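# Slide the pillow fully into its pillowcase on the table

## Task

Get the whole pillow inside the pillowcase, with the case's open end extending well beyond the pillow, and have both resting on the table (slight overhang past the table edge is acceptable); then release them and move the grippers away.

## Robot and tools

Robot: two arms, left_arm and right_arm, each with a two-finger parallel gripper and a wrist camera. A fixed stand behind the arms carries cameras. Cameras: cam_high (overhead/behind, 672x504), cam_left_wrist and cam_right_wrist (each 672x504).

Scene frame: origin at table-top height, midway between the nominal arm bases; +x points out over the table, +y toward left_arm, +z up. Image left/right does not match arm names. Calibrated bases: left_arm at (+0.041, +0.281, 0) m, right_arm at (+0.014, -0.308, 0) m, both almost unrotated. Gripper axes: fingers extend along the gripper's +z, and close/open along its y.

execute_actions(actions, cameras): actions is a list of actions run one after another. Each action is a table of at most 15 rows; each row is one 1/30 s control step, so an action lasts 0.5 s, and a table with fewer rows repeats its final row until step 15. Every row has exactly 14 numbers, each in [-1, 1], always for both arms: left_arm dx, dy, dz, rx, ry, rz, opening, then right_arm dx, dy, dz, rx, ry, rz, opening. The first six numbers per arm are an offset, not a pose: they shift that arm's Hand target, measured along the Hand target's own axes, relative to where the target stood when the action began. All rows of one action refer to that same starting target, not to the row before. The next action starts from the updated target, so sending the same offset twice moves twice as far. Scale: 1.0 equals 0.6 m for dx, dy, dz and 180 degrees for rotation; rx, ry, rz form a single rotation vector. Opening is absolute, not an offset: +1 fully open (pad gap about 87 mm), 0 roughly 31 to 49 mm, -0.5 about 8 to 21 mm, -1 closed. A 0 in an opening slot is a real command, so to keep a gripper as it is, resend its current value. cameras: list of names, ["all"] for every camera, [] for none; if omitted or null, an empty actions list returns all images and a non-empty one returns none. An unknown camera name rejects the call. Sending an empty actions list just reports state, images, and the scene number.

zoom_image(camera, region): enlarges a part of that camera's most recent image; camera is cam_high, cam_left_wrist or cam_right_wrist; region is [x0, y0, x1, y1] in pixels from the top-left, no larger than 504 by 504. Only cameras in the newest returned images can be zoomed.

read_manual(section): returns only licence texts ("licences"); it does nothing for the task.

finished_scene(scene): closes the current scene (scene is 1 or 2) irreversibly and moves to the next; any later calls in the same reply act on the new scene. The goal must hold with the robot released.

Results: end_effector_position (m) and end_effector_quat_wxyz in the scene frame; the position is the point between the finger pads, just behind the tips. Hand target is the last commanded pose after clipping; following offsets start from it. Reported positions may be a few cm off, more at long reach. Tool commands lists current gripper commands. grip_measured reports the finger motor position on the same scale as opening; in Joint positions the gripper value runs 0 (closed) to 1 (open). Joint velocities may say "within noise". Joint torques are raw drive outputs with offsets and noise; joints 1 to 3 wrap at ±28 N m. MOTOR HOT appears at 75 °C; at 90 °C an OVER-TEMPERATURE FAULT folds that arm away for the rest of the scene, and at 100 °C the arm goes limp.

Motion behaviour: each step, commanded orientation is limited to 40 degrees from the measured one. Friction and gravity often leave the gripper short, lower, or tilted versus the target, especially when stretched out; tiny moves may not happen or may go sideways. Waiting does not close that gap; check the reported pose and send the remaining distance as a further offset, and correct any tilt. With the wrist near the first joint's axis, small moves can swing the whole arm. To stop pressing into something, set the target back behind the gripper.

Gripping: to hold something, command an opening somewhat below the grip_measured value at first contact (about 0.04 lower for full force, up to 0.11 near the range ends; less for a lighter hold). Pad force is about 20 N; fast closing can squeeze harder.

Timing: each call waits until the robot settles, up to 3 s after the last action.

Avoid: anything leaving the table or being left off it (task fails); dropping items or releasing them while moving; slamming or forcefully hitting the table or fixed objects; the two grippers, housings or wrist cameras touching each other, and never close one gripper on the other's fingers; holding outstretched or pushing at unreachable targets for long (heat). Finish by opening both grippers and lifting clear before calling finished_scene.

Each tool is called as a command line: name --argument value for each argument, lists and objects as JSON in quotes; but a table of rows of numbers goes row by row, as --pt "numbers of a row", without its own name.

## Session

execute_actions --actions '[]'

Scene clock: 0.00 s.
left_arm: end_effector_position=(+0.3305, +0.2559, +0.2587) grip_measured=+1.000 end_effector_quat_wxyz=(+0.595, +0.107, +0.783, -0.150) | right_arm: end_effector_position=(+0.2688, -0.3294, +0.1728) grip_measured=+1.000 end_effector_quat_wxyz=(+0.643, +0.010, +0.764, -0.055)
Joint positions: left_arm=[0.315 0.787 0.805 -0.33 0.625 0.075 1] | right_arm=[-0.017 0.334 0.316 -0.151 0.075 -0.059 1]
Joint velocities: within noise
Joint torques (N m): no reading
Heat: left arm: 37 °C; right arm: 38 °C.
Hand target: left_arm +0.3306, +0.2559, +0.2620; +0.597, +0.108, +0.781, -0.149 | right_arm +0.2699, -0.3295, +0.1801; +0.650, +0.011, +0.758, -0.055
Tool commands: left_gripper/opening=+1.0 right_gripper/opening=+1.0

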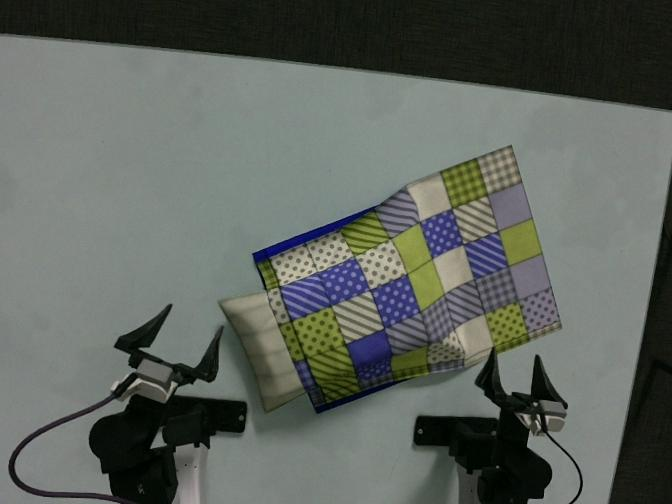

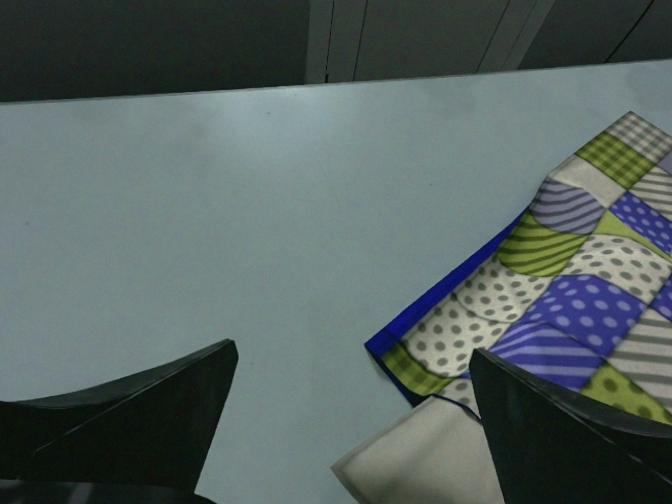

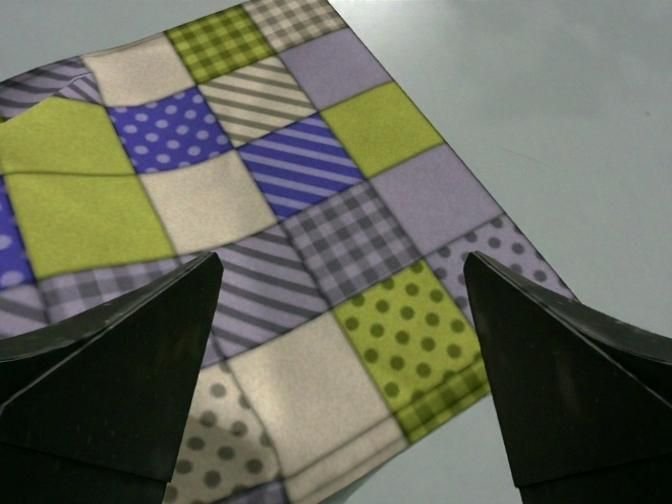

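zoom_image --camera "cam_high" --region '[200, 190, 420, 430]'

zoom_image --camera "cam_left_wrist" --region '[300, 80, 672, 504]'

zoom_image --camera "cam_high" --region '[200, 100, 600, 430]'

Scaled by 2.100 from the camera's image (finer frame: 960x720).

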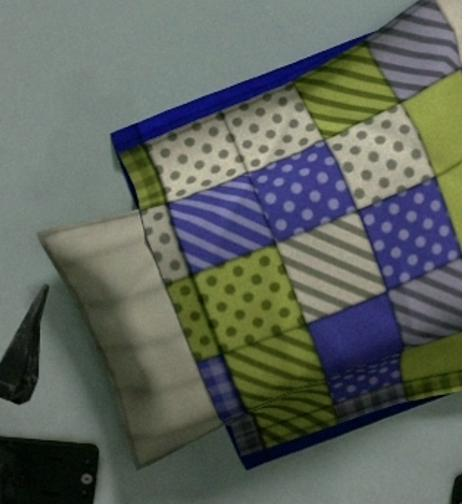

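Scaled by 1.189 from the camera's image (finer frame: 960x720).

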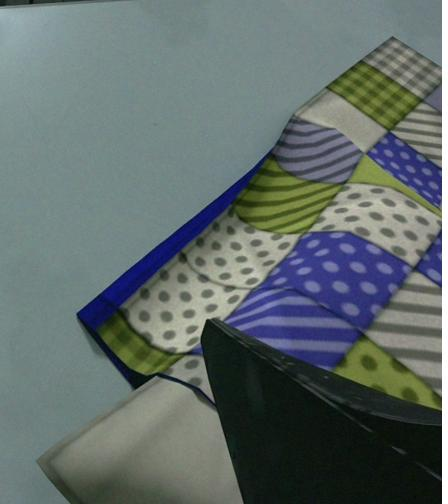

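Scaled by 1.260 from the camera's image (finer frame: 960x720).

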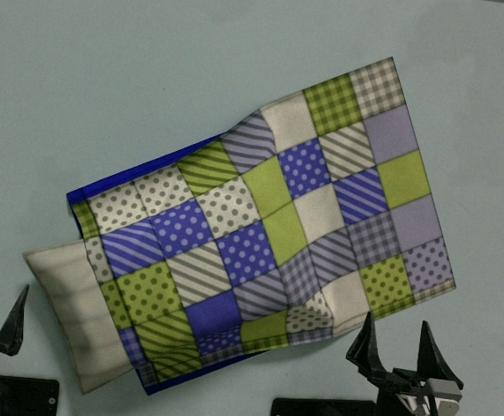

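execute_actions --actions '[[[0.0527,-0.0099,0.0742,0.0483,0.1366,0.0802,0.5,-0.136,0.1,0.071,-0.1148,0.0627,-0.1281,0.5]],[[0.0146,-0.0058,0.0902,0.0483,0.1366,0.0802,0.5,-0.118,0.259,0.026,-0.1148,0.0627,-0.1281,0.5]],[[-0.0241,0.0092,0.0878,0.0483,0.1366,0.0802,0.5,-0.056,0.268,-0.048,-0.1148,0.0627,-0.1281,0.5]],[[0,0,0,0,0,0,0.5,-0.042,0.224,0.0645,-0.1148,0.0627,-0.1281,0.5]]]' --cameras '["all"]'

Scene clock: 155.90 s.
left_arm: end_effector_position=(+0.4163, +0.1887, +0.1391) grip_measured=+0.500 end_effector_quat_wxyz=(+0.003, +0.549, +0.836, -0.005) | right_arm: end_effector_position=(+0.0621, +0.0383, +0.1455) grip_measured=+0.500 end_effector_quat_wxyz=(+0.002, +0.833, -0.554, +0.007)
Joint positions: left_arm=[-0.268 2.154 2.135 -1.547 0.011 0.846 0.75] | right_arm=[1.499 2.045 1.988 -1.525 0.009 -0.475 0.75]
Joint torques (N m): left_arm=[0.31 -9.81 9.4 0.23 -0.08 0.06] | right_arm=[-0.4 -9.37 8.9 0.24 -0.05 0.05]
Heat: left arm: 43 °C; right arm: 46 °C.
Hand target: left_arm +0.4197, +0.1903, +0.1399; +0.000, +0.551, +0.834, +0.000 | right_arm +0.0626, +0.0411, +0.1500; +0.001, +0.834, -0.551, +0.000
Off the commanded pose: left_arm 0.004 m, 1 deg | right_arm 0.005 m, 1 deg.
joint sent to its limit (left arm) — joint 4 (wrist pitch), lower limit. The joint targets still meet the commanded pose.

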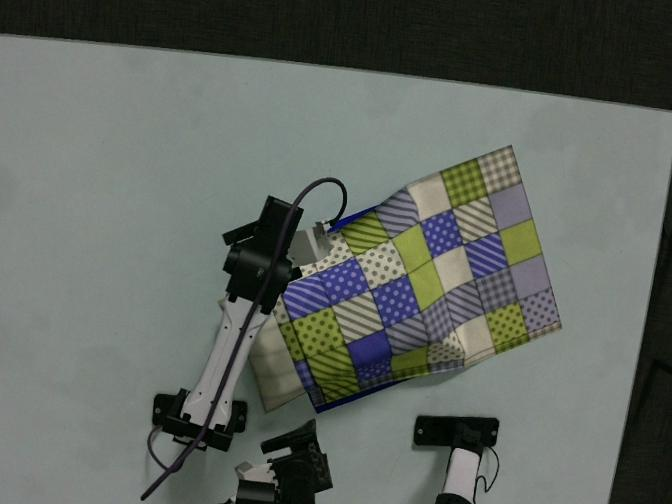

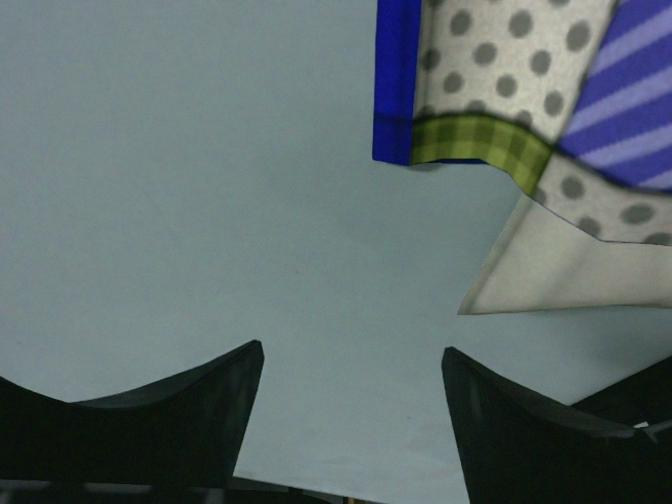

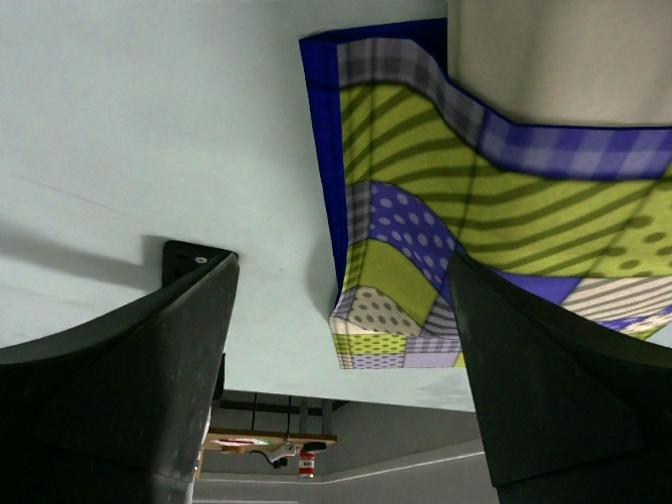

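execute_actions --actions '[[[-0.0667,-0.045,0.1417,0,0,0,0.5,0.035,0,0.1667,0,0,0,0.5]]]' --cameras '["cam_left_wrist","cam_right_wrist"]'

Scene clock: 198.57 s.
left_arm: end_effector_position=(+0.4084, +0.1407, +0.0508) grip_measured=+0.500 end_effector_quat_wxyz=(-0.008, +0.556, +0.831, -0.006) | right_arm: end_effector_position=(+0.0699, +0.0175, +0.0403) grip_measured=+0.500 end_effector_quat_wxyz=(+0.021, +0.832, -0.554, +0.014)
Joint positions: left_arm=[-0.384 2.204 1.86 -1.244 0.009 0.746 0.75] | right_arm=[1.471 2.019 1.523 -1.125 0.005 -0.502 0.75]
Joint torques (N m): left_arm=[0.5 -12.79 6.56 0.34 -0.06 -0.05] | right_arm=[-0.09 -13.65 5.87 0.37 -0.06 0.01]
Heat: left arm: 45 °C; right arm: 47 °C.
Hand target: left_arm +0.4105, +0.1428, +0.0548; +0.000, +0.551, +0.834, +0.000 | right_arm +0.0707, +0.0216, +0.0500; +0.001, +0.834, -0.551, +0.000
Off the commanded pose: left_arm 0.005 m, 1 deg | right_arm 0.011 m, 3 deg.

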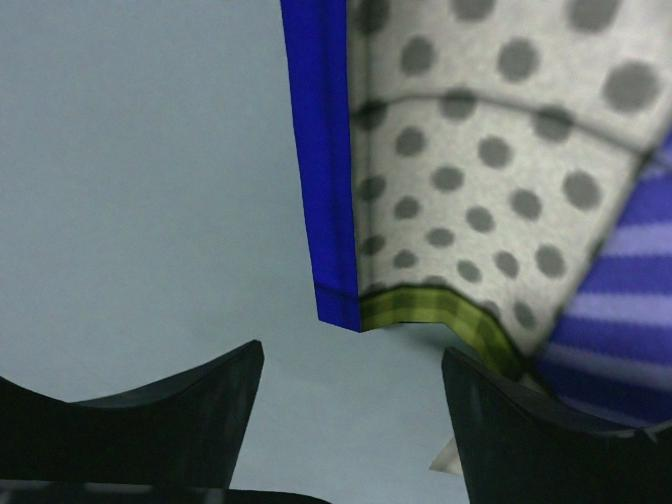

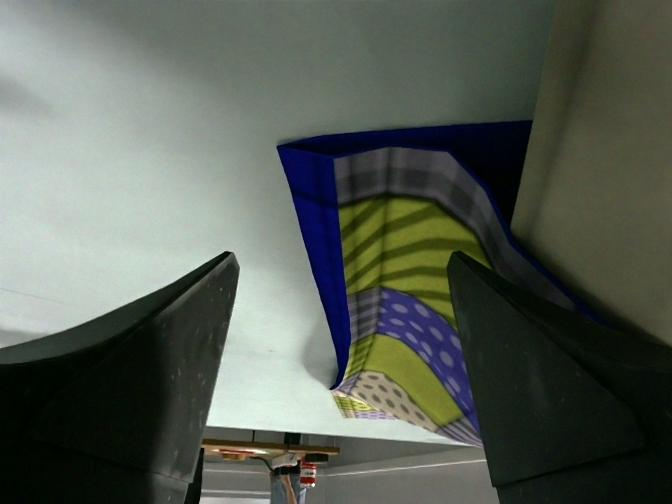

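execute_actions --actions '[[[0,0,0.0583,0,0,0,0.5,0,0,0.04,0,0,0,0.5]]]' --cameras '["cam_left_wrist","cam_right_wrist"]'

Scene clock: 205.83 s.
left_arm: end_effector_position=(+0.4100, +0.1400, +0.0231) grip_measured=+0.500 end_effector_quat_wxyz=(+0.002, +0.555, +0.832, -0.004) | right_arm: end_effector_position=(+0.0701, +0.0192, +0.0231) grip_measured=+0.500 end_effector_quat_wxyz=(+0.009, +0.832, -0.554, +0.008)
Joint positions: left_arm=[-0.384 2.208 1.758 -1.118 0.009 0.745 0.75] | right_arm=[1.471 2.018 1.455 -1.032 0.005 -0.502 0.75]
Joint torques (N m): left_arm=[0.47 -11.14 6.34 0.43 -0.07 -0.05] | right_arm=[-0.27 -11 6.02 0.43 -0.01 -0.01]
Heat: left arm: 48 °C; right arm: 46 °C.
Hand target: left_arm +0.4104, +0.1429, +0.0199; +0.000, +0.551, +0.834, +0.000 | right_arm +0.0707, +0.0216, +0.0261; +0.001, +0.834, -0.551, +0.000
Off the commanded pose: left_arm 0.004 m, 1 deg | right_arm 0.004 m, 1 deg.

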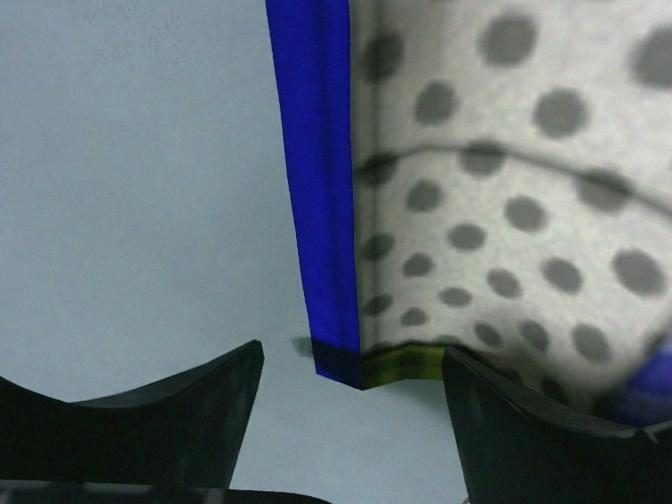

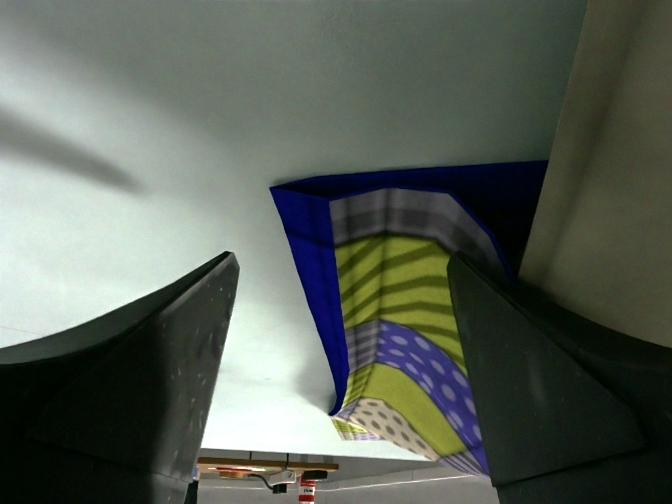

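execute_actions --actions '[[[0,0,0.02,0,0,0,0.5,0,0,0.022,0,0,0,0.5]]]' --cameras '["cam_left_wrist","cam_right_wrist"]'

Scene clock: 210.80 s.
left_arm: end_effector_position=(+0.4091, +0.1404, +0.0163) grip_measured=+0.500 end_effector_quat_wxyz=(+0.002, +0.556, +0.832, -0.004) | right_arm: end_effector_position=(+0.0702, +0.0202, +0.0148) grip_measured=+0.500 end_effector_quat_wxyz=(+0.002, +0.832, -0.554, +0.004)
Joint positions: left_arm=[-0.384 2.21 1.733 -1.091 0.009 0.745 0.75] | right_arm=[1.471 2.018 1.423 -0.984 0.005 -0.502 0.75]
Joint torques (N m): left_arm=[0.47 -10.17 5.78 0.59 -0.07 -0.05] | right_arm=[-0.21 -9.24 5.9 0.41 -0.02 0.04]
Heat: left arm: 49 °C; right arm: 46 °C.
Hand target: left_arm +0.4104, +0.1429, +0.0078; +0.000, +0.551, +0.834, +0.000 | right_arm +0.0707, +0.0215, +0.0128; +0.001, +0.834, -0.551, +0.000
Off the commanded pose: left_arm 0.009 m, 1 deg | right_arm 0.002 m, 1 deg.

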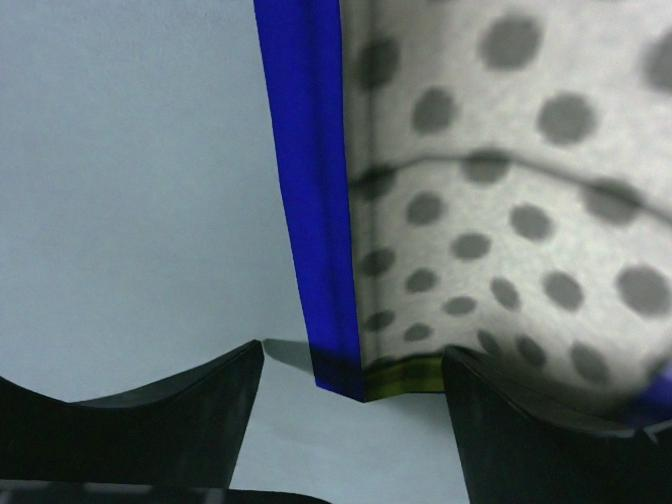

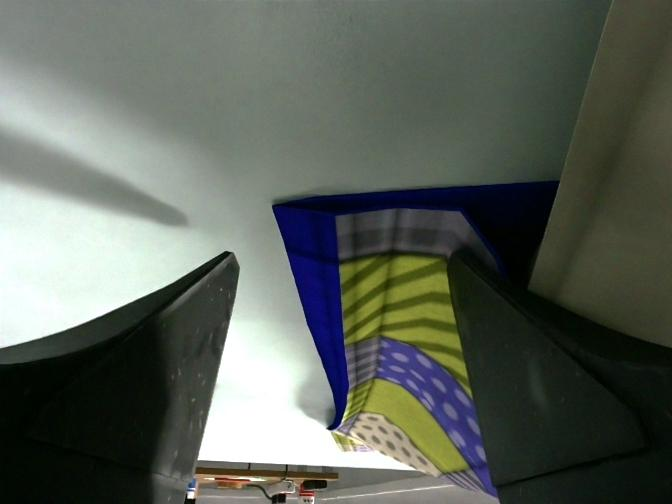

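execute_actions --actions '[[[0,0,0.01,0,0,0,0.5,0,0,0.015,0,0,0,0.5]]]' --cameras '["cam_left_wrist","cam_right_wrist"]'

Scene clock: 216.73 s.
left_arm: end_effector_position=(+0.4089, +0.1405, +0.0155) grip_measured=+0.500 end_effector_quat_wxyz=(+0.002, +0.556, +0.832, -0.004) | right_arm: end_effector_position=(+0.0703, +0.0210, +0.0098) grip_measured=+0.500 end_effector_quat_wxyz=(-0.002, +0.832, -0.554, +0.002)
Joint positions: left_arm=[-0.384 2.21 1.729 -1.087 0.009 0.745 0.75] | right_arm=[1.471 2.018 1.403 -0.954 0.005 -0.502 0.75]
Joint torques (N m): left_arm=[0.46 -9.7 4.68 0.74 -0.06 -0.05] | right_arm=[-0.23 -8.31 6.17 0.51 -0.06 0.07]
Heat: left arm: 49 °C; right arm: 46 °C.
Hand target: left_arm +0.4104, +0.1429, +0.0018; +0.000, +0.551, +0.834, +0.000 | right_arm +0.0707, +0.0215, +0.0039; +0.001, +0.834, -0.551, +0.000
Off the commanded pose: left_arm 0.014 m, 1 deg | right_arm 0.006 m, 1 deg.

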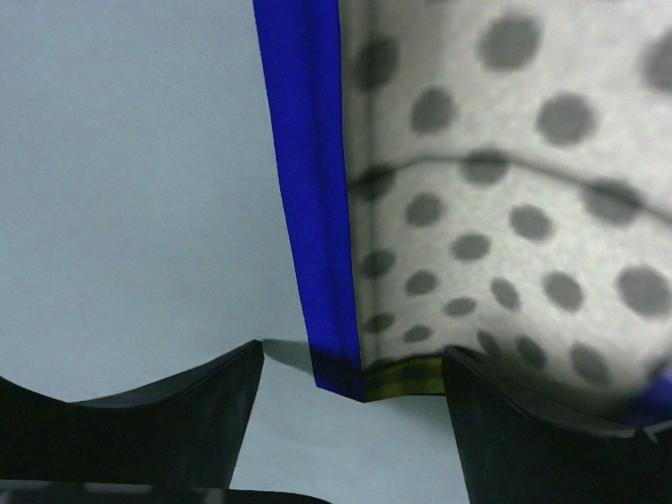

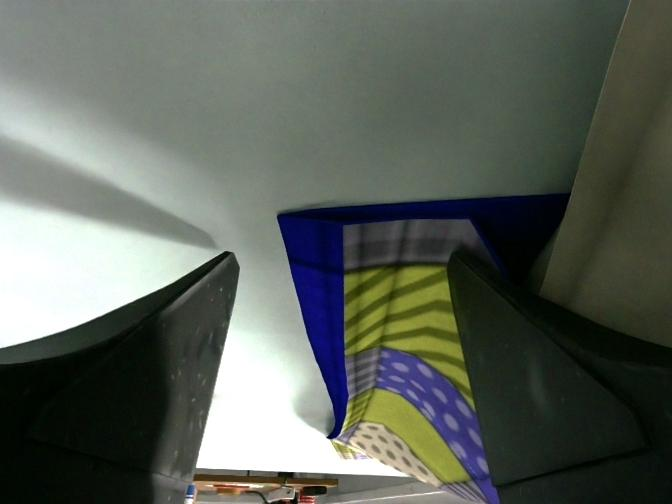

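execute_actions --actions '[[[0,0,-0.006,0,0,0,0.3,0,0,0.006,0,0,0,0.5]],[[0,0,0,0,0,0,0,0,0,0,0,0,0,0.2]],[[0,0,0,0,0,0,-0.3,0,0,0,0,0,0,-0.1]],[[0,0,0,0,0,0,-0.6,0,0,0,0,0,0,-0.4]]]' --cameras '["cam_left_wrist","cam_right_wrist"]'

Scene clock: 223.43 s.
left_arm: end_effector_position=(+0.4027, +0.1402, +0.0158) grip_measured=-0.599 end_effector_quat_wxyz=(-0.007, +0.551, +0.834, -0.012) | right_arm: end_effector_position=(+0.0746, +0.0234, +0.0070) grip_measured=-0.400 end_effector_quat_wxyz=(-0.011, +0.833, -0.552, +0.007)
Joint positions: left_arm=[-0.384 2.21 1.729 -1.108 0.022 0.735 0.201] | right_arm=[1.469 2.022 1.398 -0.934 0.023 -0.508 0.3]
Joint torques (N m): left_arm=[0.53 -9.95 5.55 0.78 -0.19 0.05] | right_arm=[-0.06 -7.99 5.83 0.49 -0.18 0.13]
Heat: left arm: 49 °C; right arm: 45 °C.
Hand target: left_arm +0.4105, +0.1429, +0.0054; +0.000, +0.551, +0.834, +0.000 | right_arm +0.0707, +0.0215, +0.0002; +0.001, +0.834, -0.551, +0.000
Off the commanded pose: left_arm 0.013 m, 2 deg | right_arm 0.008 m, 2 deg.

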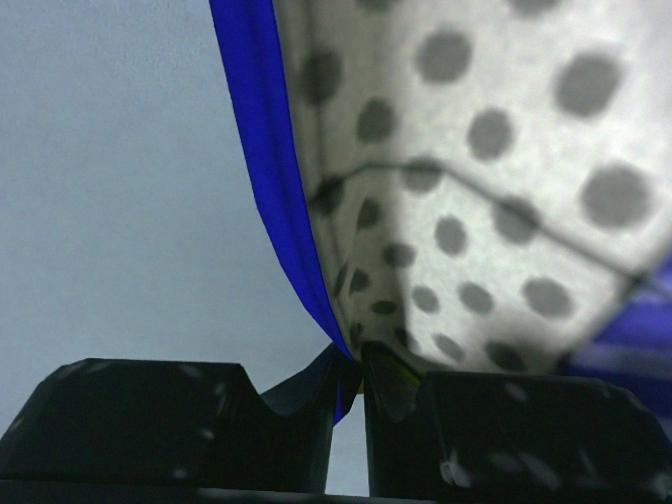

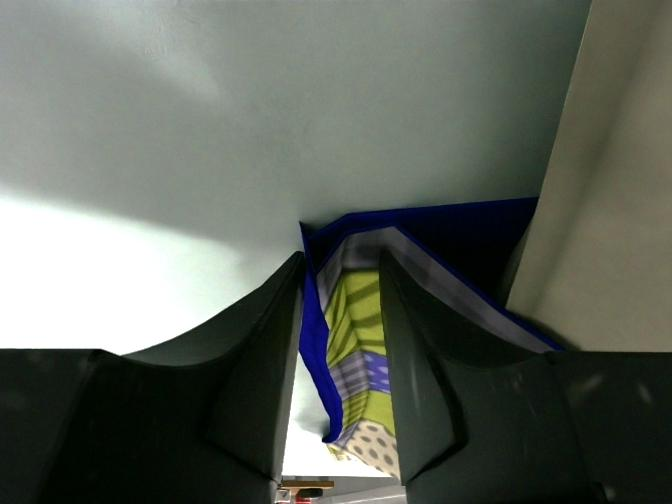

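execute_actions --actions '[[[0,0,0,0,0,0,-0.85,0,0,0,0,0,0,-0.65]],[[0,0,0,0,0,0,-1,0,0,0,0,0,0,-0.85]],[[0,0,0,0,0,0,-1,0,0,0,0,0,0,-1]]]' --cameras '["cam_left_wrist","cam_right_wrist"]'

Scene clock: 228.43 s.
left_arm: end_effector_position=(+0.4045, +0.1413, +0.0159) grip_measured=-0.909 end_effector_quat_wxyz=(-0.006, +0.551, +0.834, -0.007) | right_arm: end_effector_position=(+0.0752, +0.0235, +0.0071) grip_measured=-0.955 end_effector_quat_wxyz=(-0.012, +0.834, -0.552, +0.008)
Joint positions: left_arm=[-0.384 2.21 1.729 -1.104 0.012 0.735 0.045] | right_arm=[1.469 2.022 1.398 -0.933 0.026 -0.509 0.023]
Joint torques (N m): left_arm=[0.53 -9.95 5.52 0.75 -0.09 0.05] | right_arm=[-0.13 -8.14 5.71 0.48 -0.25 0.09]
Heat: left arm: 50 °C; right arm: 45 °C.
Hand target: left_arm +0.4104, +0.1429, +0.0054; +0.000, +0.551, +0.834, +0.000 | right_arm +0.0706, +0.0214, +0.0002; +0.001, +0.834, -0.551, +0.000
Off the commanded pose: left_arm 0.012 m, 1 deg | right_arm 0.008 m, 2 deg.

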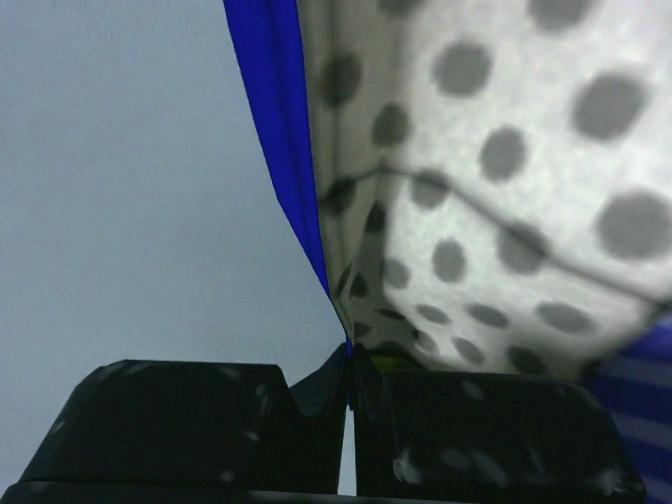

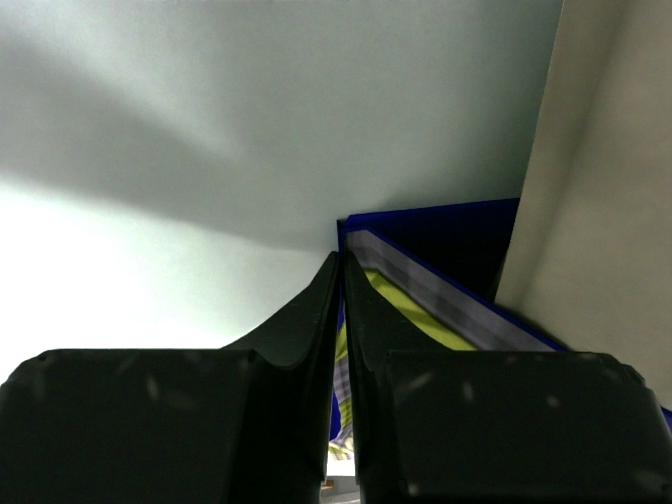

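execute_actions --actions '[[[-0.0167,0,-0.1,-0.0336,-0.0371,0,-1,0.0167,0,-0.1,0.0244,-0.0437,0,-1]],[[-0.0263,0.0087,-0.0804,-0.0336,-0.0371,0,-1,0.0051,-0.0065,-0.0846,0.0244,-0.0437,0,-1]]]' --cameras '["all"]'

Scene clock: 256.90 s.
left_arm: end_effector_position=(+0.4100, +0.1254, +0.1085) grip_measured=-0.912 end_effector_quat_wxyz=(+0.135, +0.549, +0.825, +0.012) | right_arm: end_effector_position=(+0.0809, +0.0032, +0.1063) grip_measured=-0.955 end_effector_quat_wxyz=(-0.139, +0.822, -0.548, -0.064)
Joint positions: left_arm=[-0.414 1.921 1.665 -1.044 0.009 0.709 0.044] | right_arm=[1.436 1.589 1.259 -0.934 0.006 -0.536 0.023]
Joint torques (N m): left_arm=[0.12 -10.59 8.53 1.15 -0.17 -0.05] | right_arm=[-0.38 -7.06 8.03 0.7 -0.17 0.04]
Heat: left arm: 51 °C; right arm: 44 °C.
Hand target: left_arm +0.4184, +0.1244, +0.1155; +0.154, +0.545, +0.824, +0.024 | right_arm +0.0786, +0.0033, +0.1103; -0.138, +0.824, -0.544, -0.072
Off the commanded pose: left_arm 0.011 m, 3 deg | right_arm 0.005 m, 1 deg.

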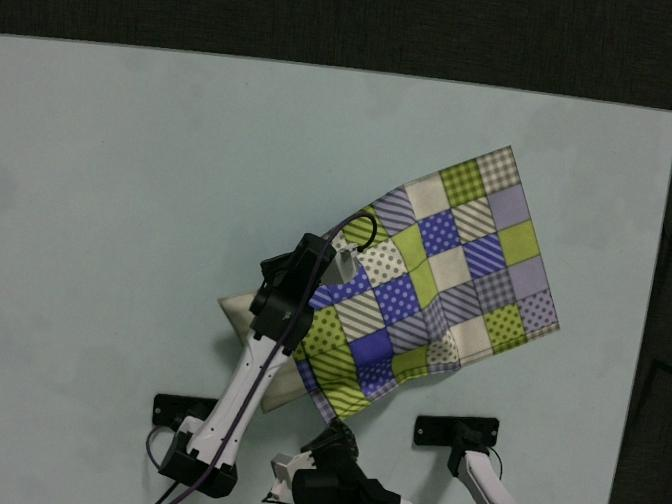

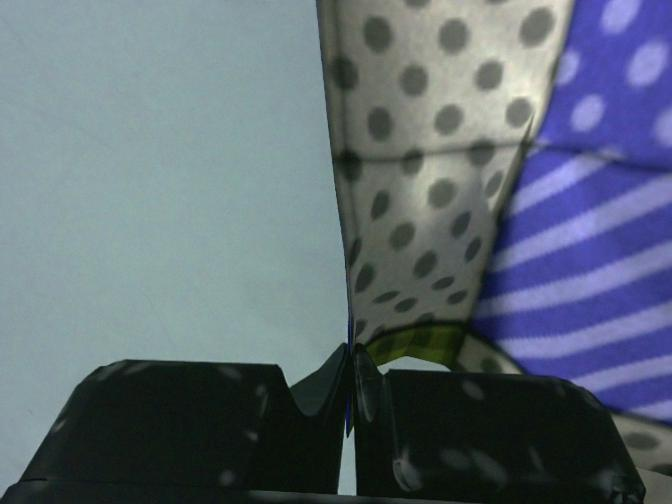

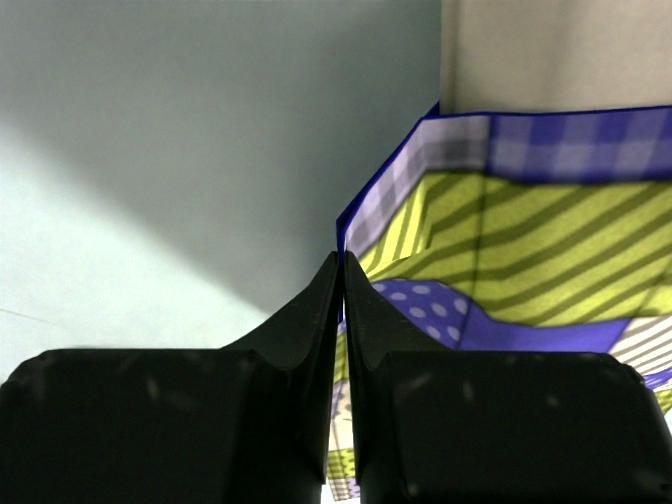

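execute_actions --actions '[[[-0.0354,0.0169,-0.0754,-0.0336,-0.0371,0,-1,-0.0064,-0.0129,-0.0837,0.0244,-0.0437,0,-1]],[[-0.0437,0.0245,-0.0686,-0.0336,-0.0371,0,-1,-0.0177,-0.0193,-0.0808,0.0244,-0.0437,0,-1]],[[-0.0513,0.0313,-0.0601,-0.0336,-0.0371,0,-1,-0.0284,-0.0253,-0.076,0.0244,-0.0437,0,-1]]]' --cameras '["all"]'

Scene clock: 266.80 s.
left_arm: end_effector_position=(+0.4151, +0.0978, +0.2413) grip_measured=-0.911 end_effector_quat_wxyz=(+0.337, +0.525, +0.781, +0.039) | right_arm: end_effector_position=(+0.0933, -0.0293, +0.2488) grip_measured=-0.955 end_effector_quat_wxyz=(-0.329, +0.772, -0.520, -0.161)
Joint positions: left_arm=[-0.483 1.653 1.724 -0.951 -0.035 0.666 0.045] | right_arm=[1.341 1.154 1.327 -0.996 -0.067 -0.595 0.023]
Joint torques (N m): left_arm=[0.28 -8.49 11.59 2.07 -0.36 -0.04] | right_arm=[-0.13 -2.07 10.07 1.44 -0.31 0.04]
Heat: left arm: 49 °C; right arm: 43 °C.
Hand target: left_arm +0.4303, +0.0967, +0.2655; +0.378, +0.509, +0.771, +0.058 | right_arm +0.0907, -0.0241, +0.2602; -0.339, +0.771, -0.509, -0.176
Off the commanded pose: left_arm 0.029 m, 6 deg | right_arm 0.013 m, 2 deg.

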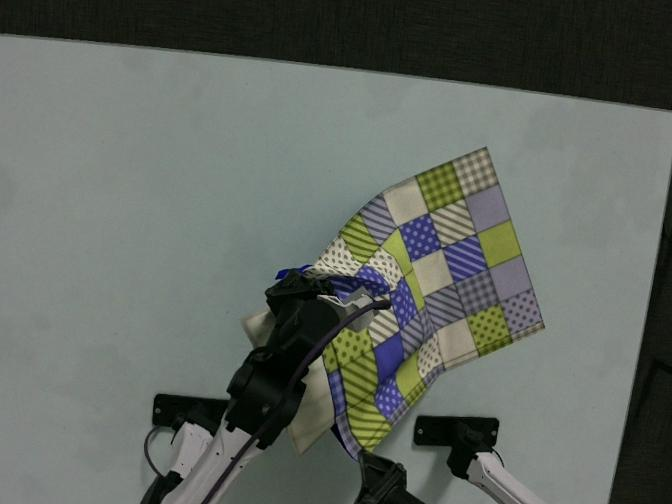

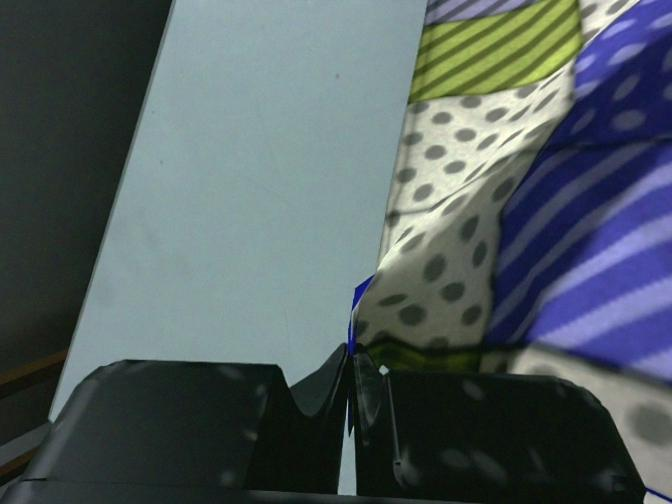

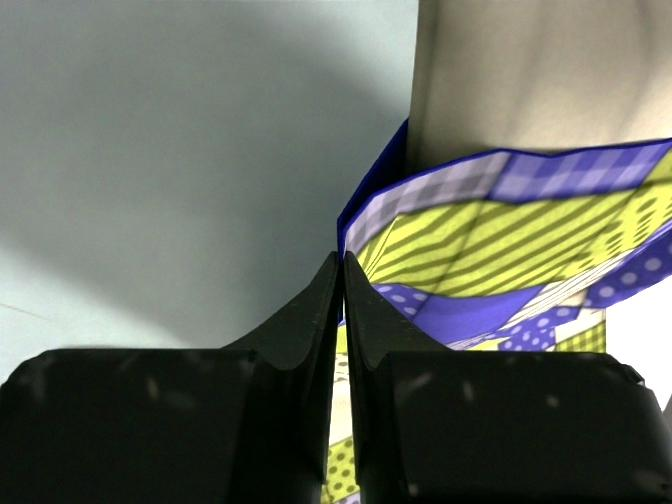

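execute_actions --actions '[[[-0.0436,0.0396,-0.0589,-0.0336,-0.0371,0,-1,-0.0514,-0.0287,-0.0589,0.0244,-0.0437,0,-1]],[[-0.0499,0.0453,-0.049,-0.0336,-0.0371,0,-1,-0.0588,-0.0329,-0.049,0,0,0,-1]],[[-0.055,0.0499,-0.0378,-0.0336,-0.0371,0,-1,-0.0588,-0.0329,-0.049,0,0,0,-1]]]' --cameras '["all"]'

Scene clock: 277.87 s.
left_arm: end_effector_position=(+0.4234, +0.0955, +0.3865) grip_measured=-0.910 end_effector_quat_wxyz=(+0.546, +0.464, +0.694, +0.074) | right_arm: end_effector_position=(+0.0924, -0.0250, +0.4000) grip_measured=-0.955 end_effector_quat_wxyz=(-0.390, +0.748, -0.499, -0.199)
Joint positions: left_arm=[-0.501 1.484 1.817 -0.74 -0.087 0.687 0.045] | right_arm=[1.323 1.404 2.14 -1.404 -0.107 -0.596 0.023]
Joint torques (N m): left_arm=[0.1 -6.04 11.52 2.61 -0.3 0.07] | right_arm=[-0.47 -2.61 7.84 1.65 -0.16 0.15]
Heat: left arm: 48 °C; right arm: 44 °C.
Hand target: left_arm +0.4301, +0.0967, +0.4155; +0.581, +0.446, +0.675, +0.089 | right_arm +0.0908, -0.0241, +0.4102; -0.403, +0.744, -0.491, -0.209
Off the commanded pose: left_arm 0.030 m, 5 deg | right_arm 0.010 m, 2 deg.

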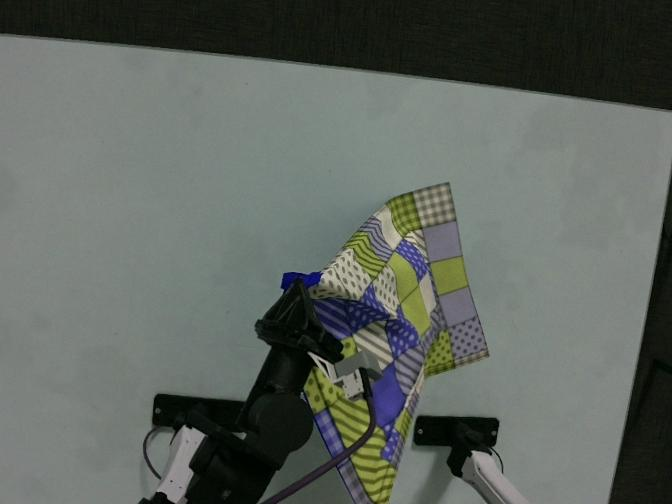

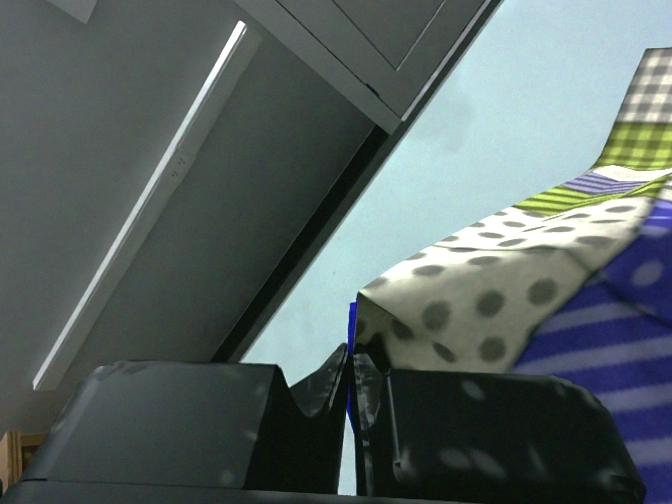

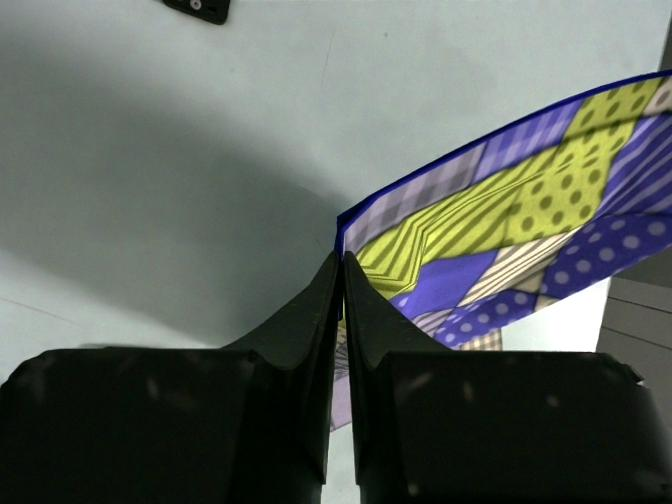

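zoom_image --camera "cam_high" --region '[250, 160, 510, 504]'

Scaled by 1.465 from the camera's image (finer frame: 960x720).

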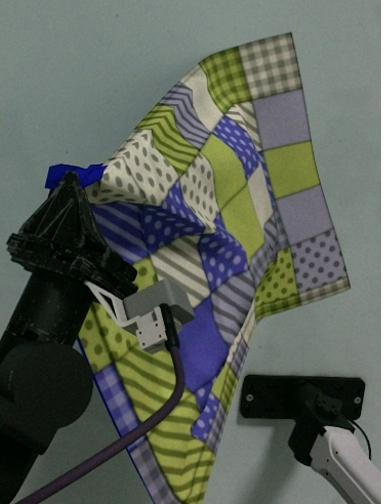

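execute_actions --actions '[[[-0.0117,0.072,-0.0405,0,0,0,-1,-0.0753,-0.0358,0.001,0.0244,-0.0437,0,-1]],[[-0.0117,0.072,-0.0405,0,0,0,-1,-0.0742,-0.0353,0.014,0.0244,-0.0437,0,-1]]]' --cameras '["all"]'

Scene clock: 298.87 s.
left_arm: end_effector_position=(+0.4285, +0.1550, +0.4808) grip_measured=-0.915 end_effector_quat_wxyz=(+0.566, +0.449, +0.686, +0.083) | right_arm: end_effector_position=(+0.0932, +0.0326, +0.4714) grip_measured=-0.955 end_effector_quat_wxyz=(-0.497, +0.691, -0.458, -0.256)
Joint positions: left_arm=[-0.301 1.735 2.576 -1.196 0.08 0.754 0.042] | right_arm=[1.363 1.53 2.36 -1.215 -0.096 -0.549 0.023]
Joint torques (N m): left_arm=[0.77 -5.76 7.88 2.38 0.07 0.05] | right_arm=[0.5 -3.32 7.87 2.1 0.07 0.26]
Heat: left arm: 44 °C; right arm: 44 °C.
Hand target: left_arm +0.4302, +0.1568, +0.4956; +0.581, +0.446, +0.675, +0.089 | right_arm +0.0907, +0.0360, +0.4902; -0.522, +0.675, -0.446, -0.270
Off the commanded pose: left_arm 0.015 m, 2 deg | right_arm 0.019 m, 4 deg.

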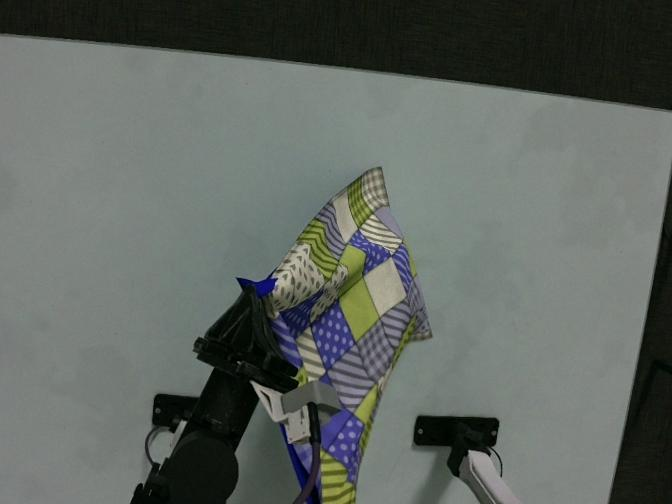

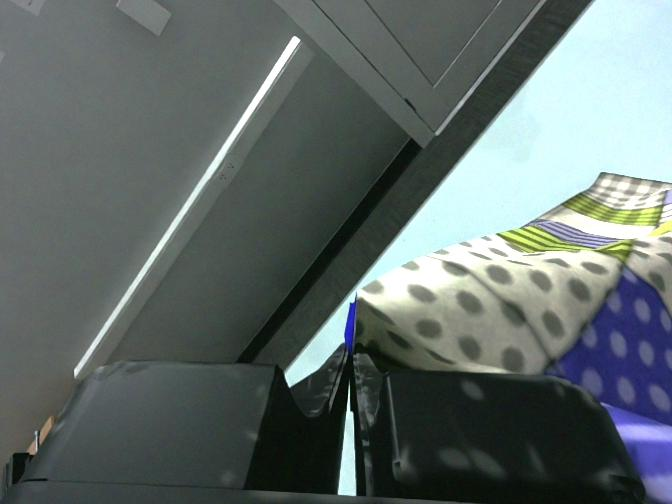

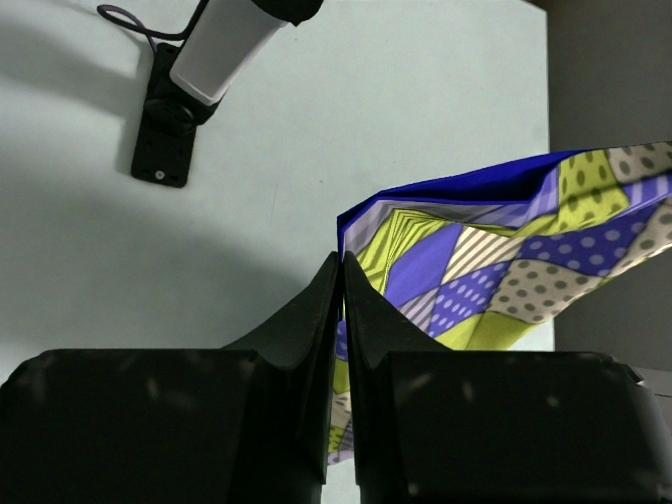

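execute_actions --actions '[[[0.1404,0.0064,-0.0064,0,0,0,-1,0.0777,0.0198,0.1403,0,0,0.0333,-1]],[[0.1553,0.0007,0.025,0,0,0,-1,0.0962,0.0167,0.139,0,0,0.0333,-1]],[[0.1553,-0.0198,0.0368,0,0,0,-1,0.1202,0.003,0.1293,0,0,0.0333,-1]]]' --cameras '["all"]'

Scene clock: 495.87 s.
left_arm: end_effector_position=(+0.4715, +0.3275, +0.2753) grip_measured=-0.917 end_effector_quat_wxyz=(+0.562, +0.445, +0.693, +0.070) | right_arm: end_effector_position=(+0.1558, +0.2057, +0.2345) grip_measured=-0.955 end_effector_quat_wxyz=(-0.459, +0.607, -0.556, -0.334)
Joint positions: left_arm=[0.354 1.413 1.286 -0.356 0.691 1.018 0.041] | right_arm=[1.269 1.734 1.446 -0.081 -0.183 -0.271 0.023]
Joint torques (N m): left_arm=[0.76 -7.56 8.08 2.31 0.27 -0.02] | right_arm=[-0.02 -10.41 8.64 1.99 -0.11 0.28]
Heat: left arm: 51 °C; right arm: 48 °C.
Hand target: left_arm +0.4751, +0.3301, +0.2896; +0.581, +0.446, +0.675, +0.089 | right_arm +0.1547, +0.2098, +0.2498; -0.473, +0.597, -0.546, -0.349
Off the commanded pose: left_arm 0.015 m, 4 deg | right_arm 0.016 m, 3 deg.

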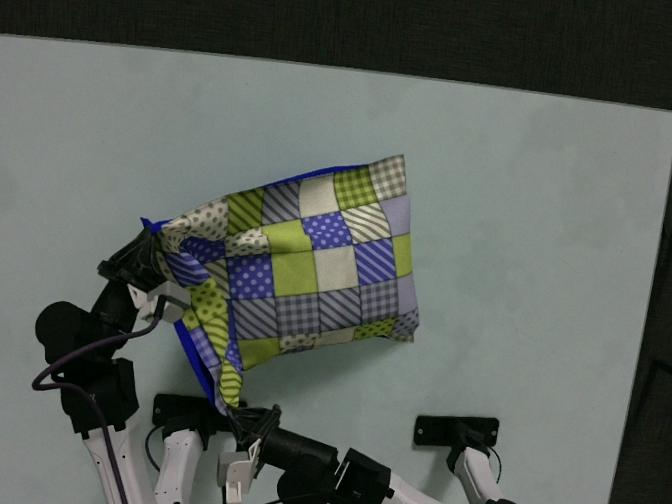

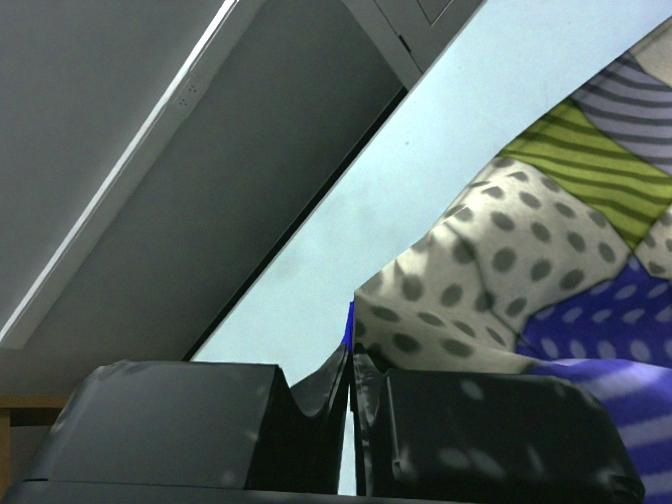

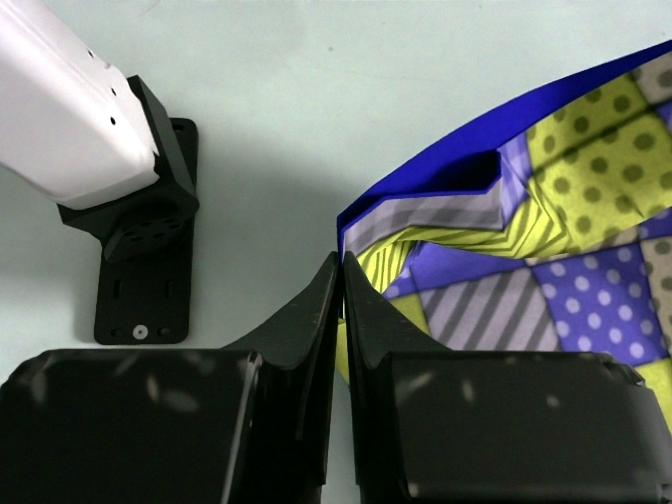

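execute_actions --actions '[[[0.15,-0.041,0.059,0,0,0,-1,0.1237,-0.002,0.1127,0,0,0.0333,-1]],[[0.1318,-0.0393,0.05,0,0,0,-1,0.0993,-0.0198,0.0787,0,0,0.0333,-1]],[[0.0892,-0.0615,0.047,0,0,0,-1,0.066,-0.0075,0.0398,0,0,0,-1]]]' --cameras '["all"]'

Scene clock: 506.53 s.
left_arm: end_effector_position=(+0.5288, +0.4007, +0.0504) grip_measured=-0.918 end_effector_quat_wxyz=(+0.578, +0.447, +0.676, +0.091) | right_arm: end_effector_position=(+0.1967, +0.2765, +0.0356) grip_measured=-0.955 end_effector_quat_wxyz=(+0.426, -0.544, +0.612, +0.386)
Joint positions: left_arm=[0.495 2.005 0.946 0.582 0.815 1.1 0.041] | right_arm=[1.211 2.291 1.406 0.528 -0.242 -0.08 0.023]
Joint torques (N m): left_arm=[0.18 -8.77 6.69 1.9 0.29 -0.11] | right_arm=[-0.35 -11.47 9.78 1.82 -0.06 0.22]
Heat: left arm: 49 °C; right arm: 46 °C.
Hand target: left_arm +0.5299, +0.3999, +0.0494; +0.581, +0.446, +0.675, +0.089 | right_arm +0.1995, +0.2845, +0.0446; +0.434, -0.537, +0.606, +0.396
Off the commanded pose: left_arm 0.002 m, 0 deg | right_arm 0.012 m, 2 deg.

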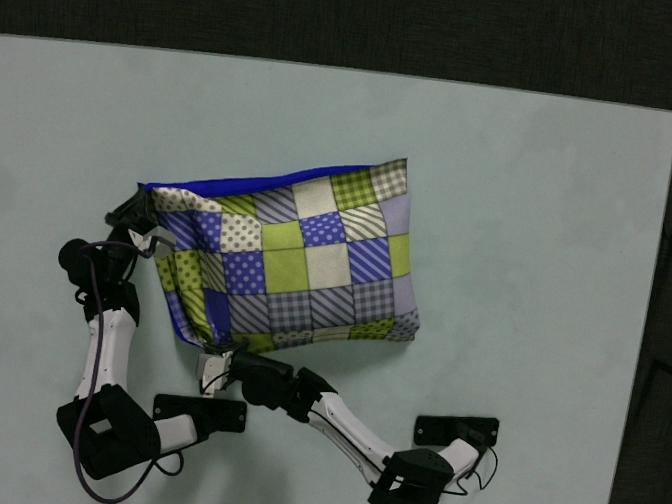

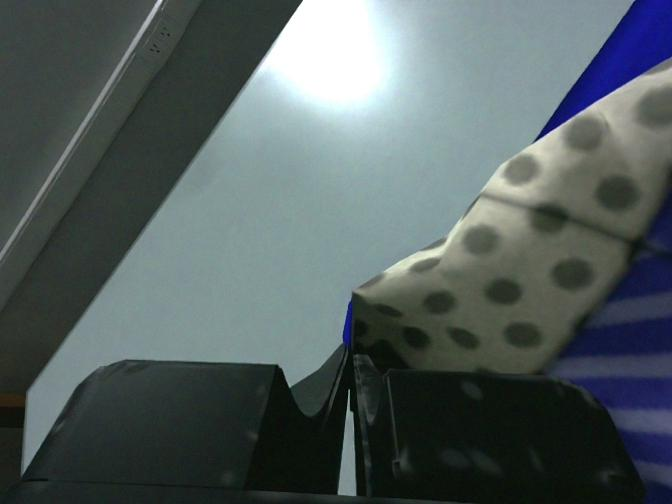

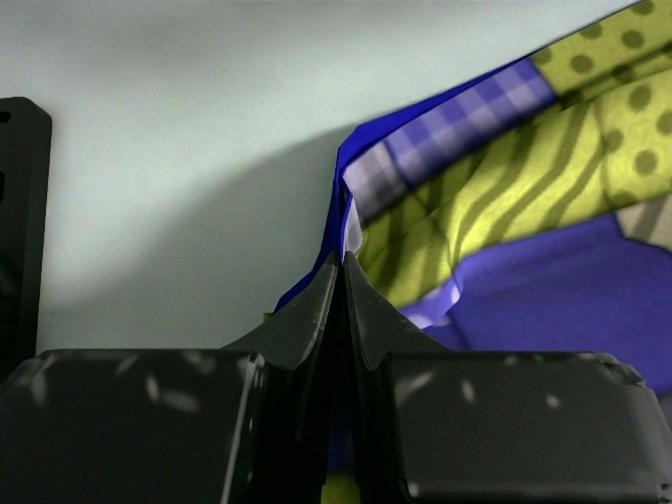

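zoom_image --camera "cam_high" --region '[120, 150, 430, 380]'

Scaled by 1.626 from the camera's image (finer frame: 960x720).

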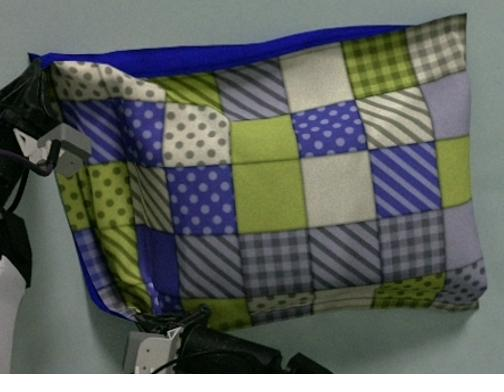

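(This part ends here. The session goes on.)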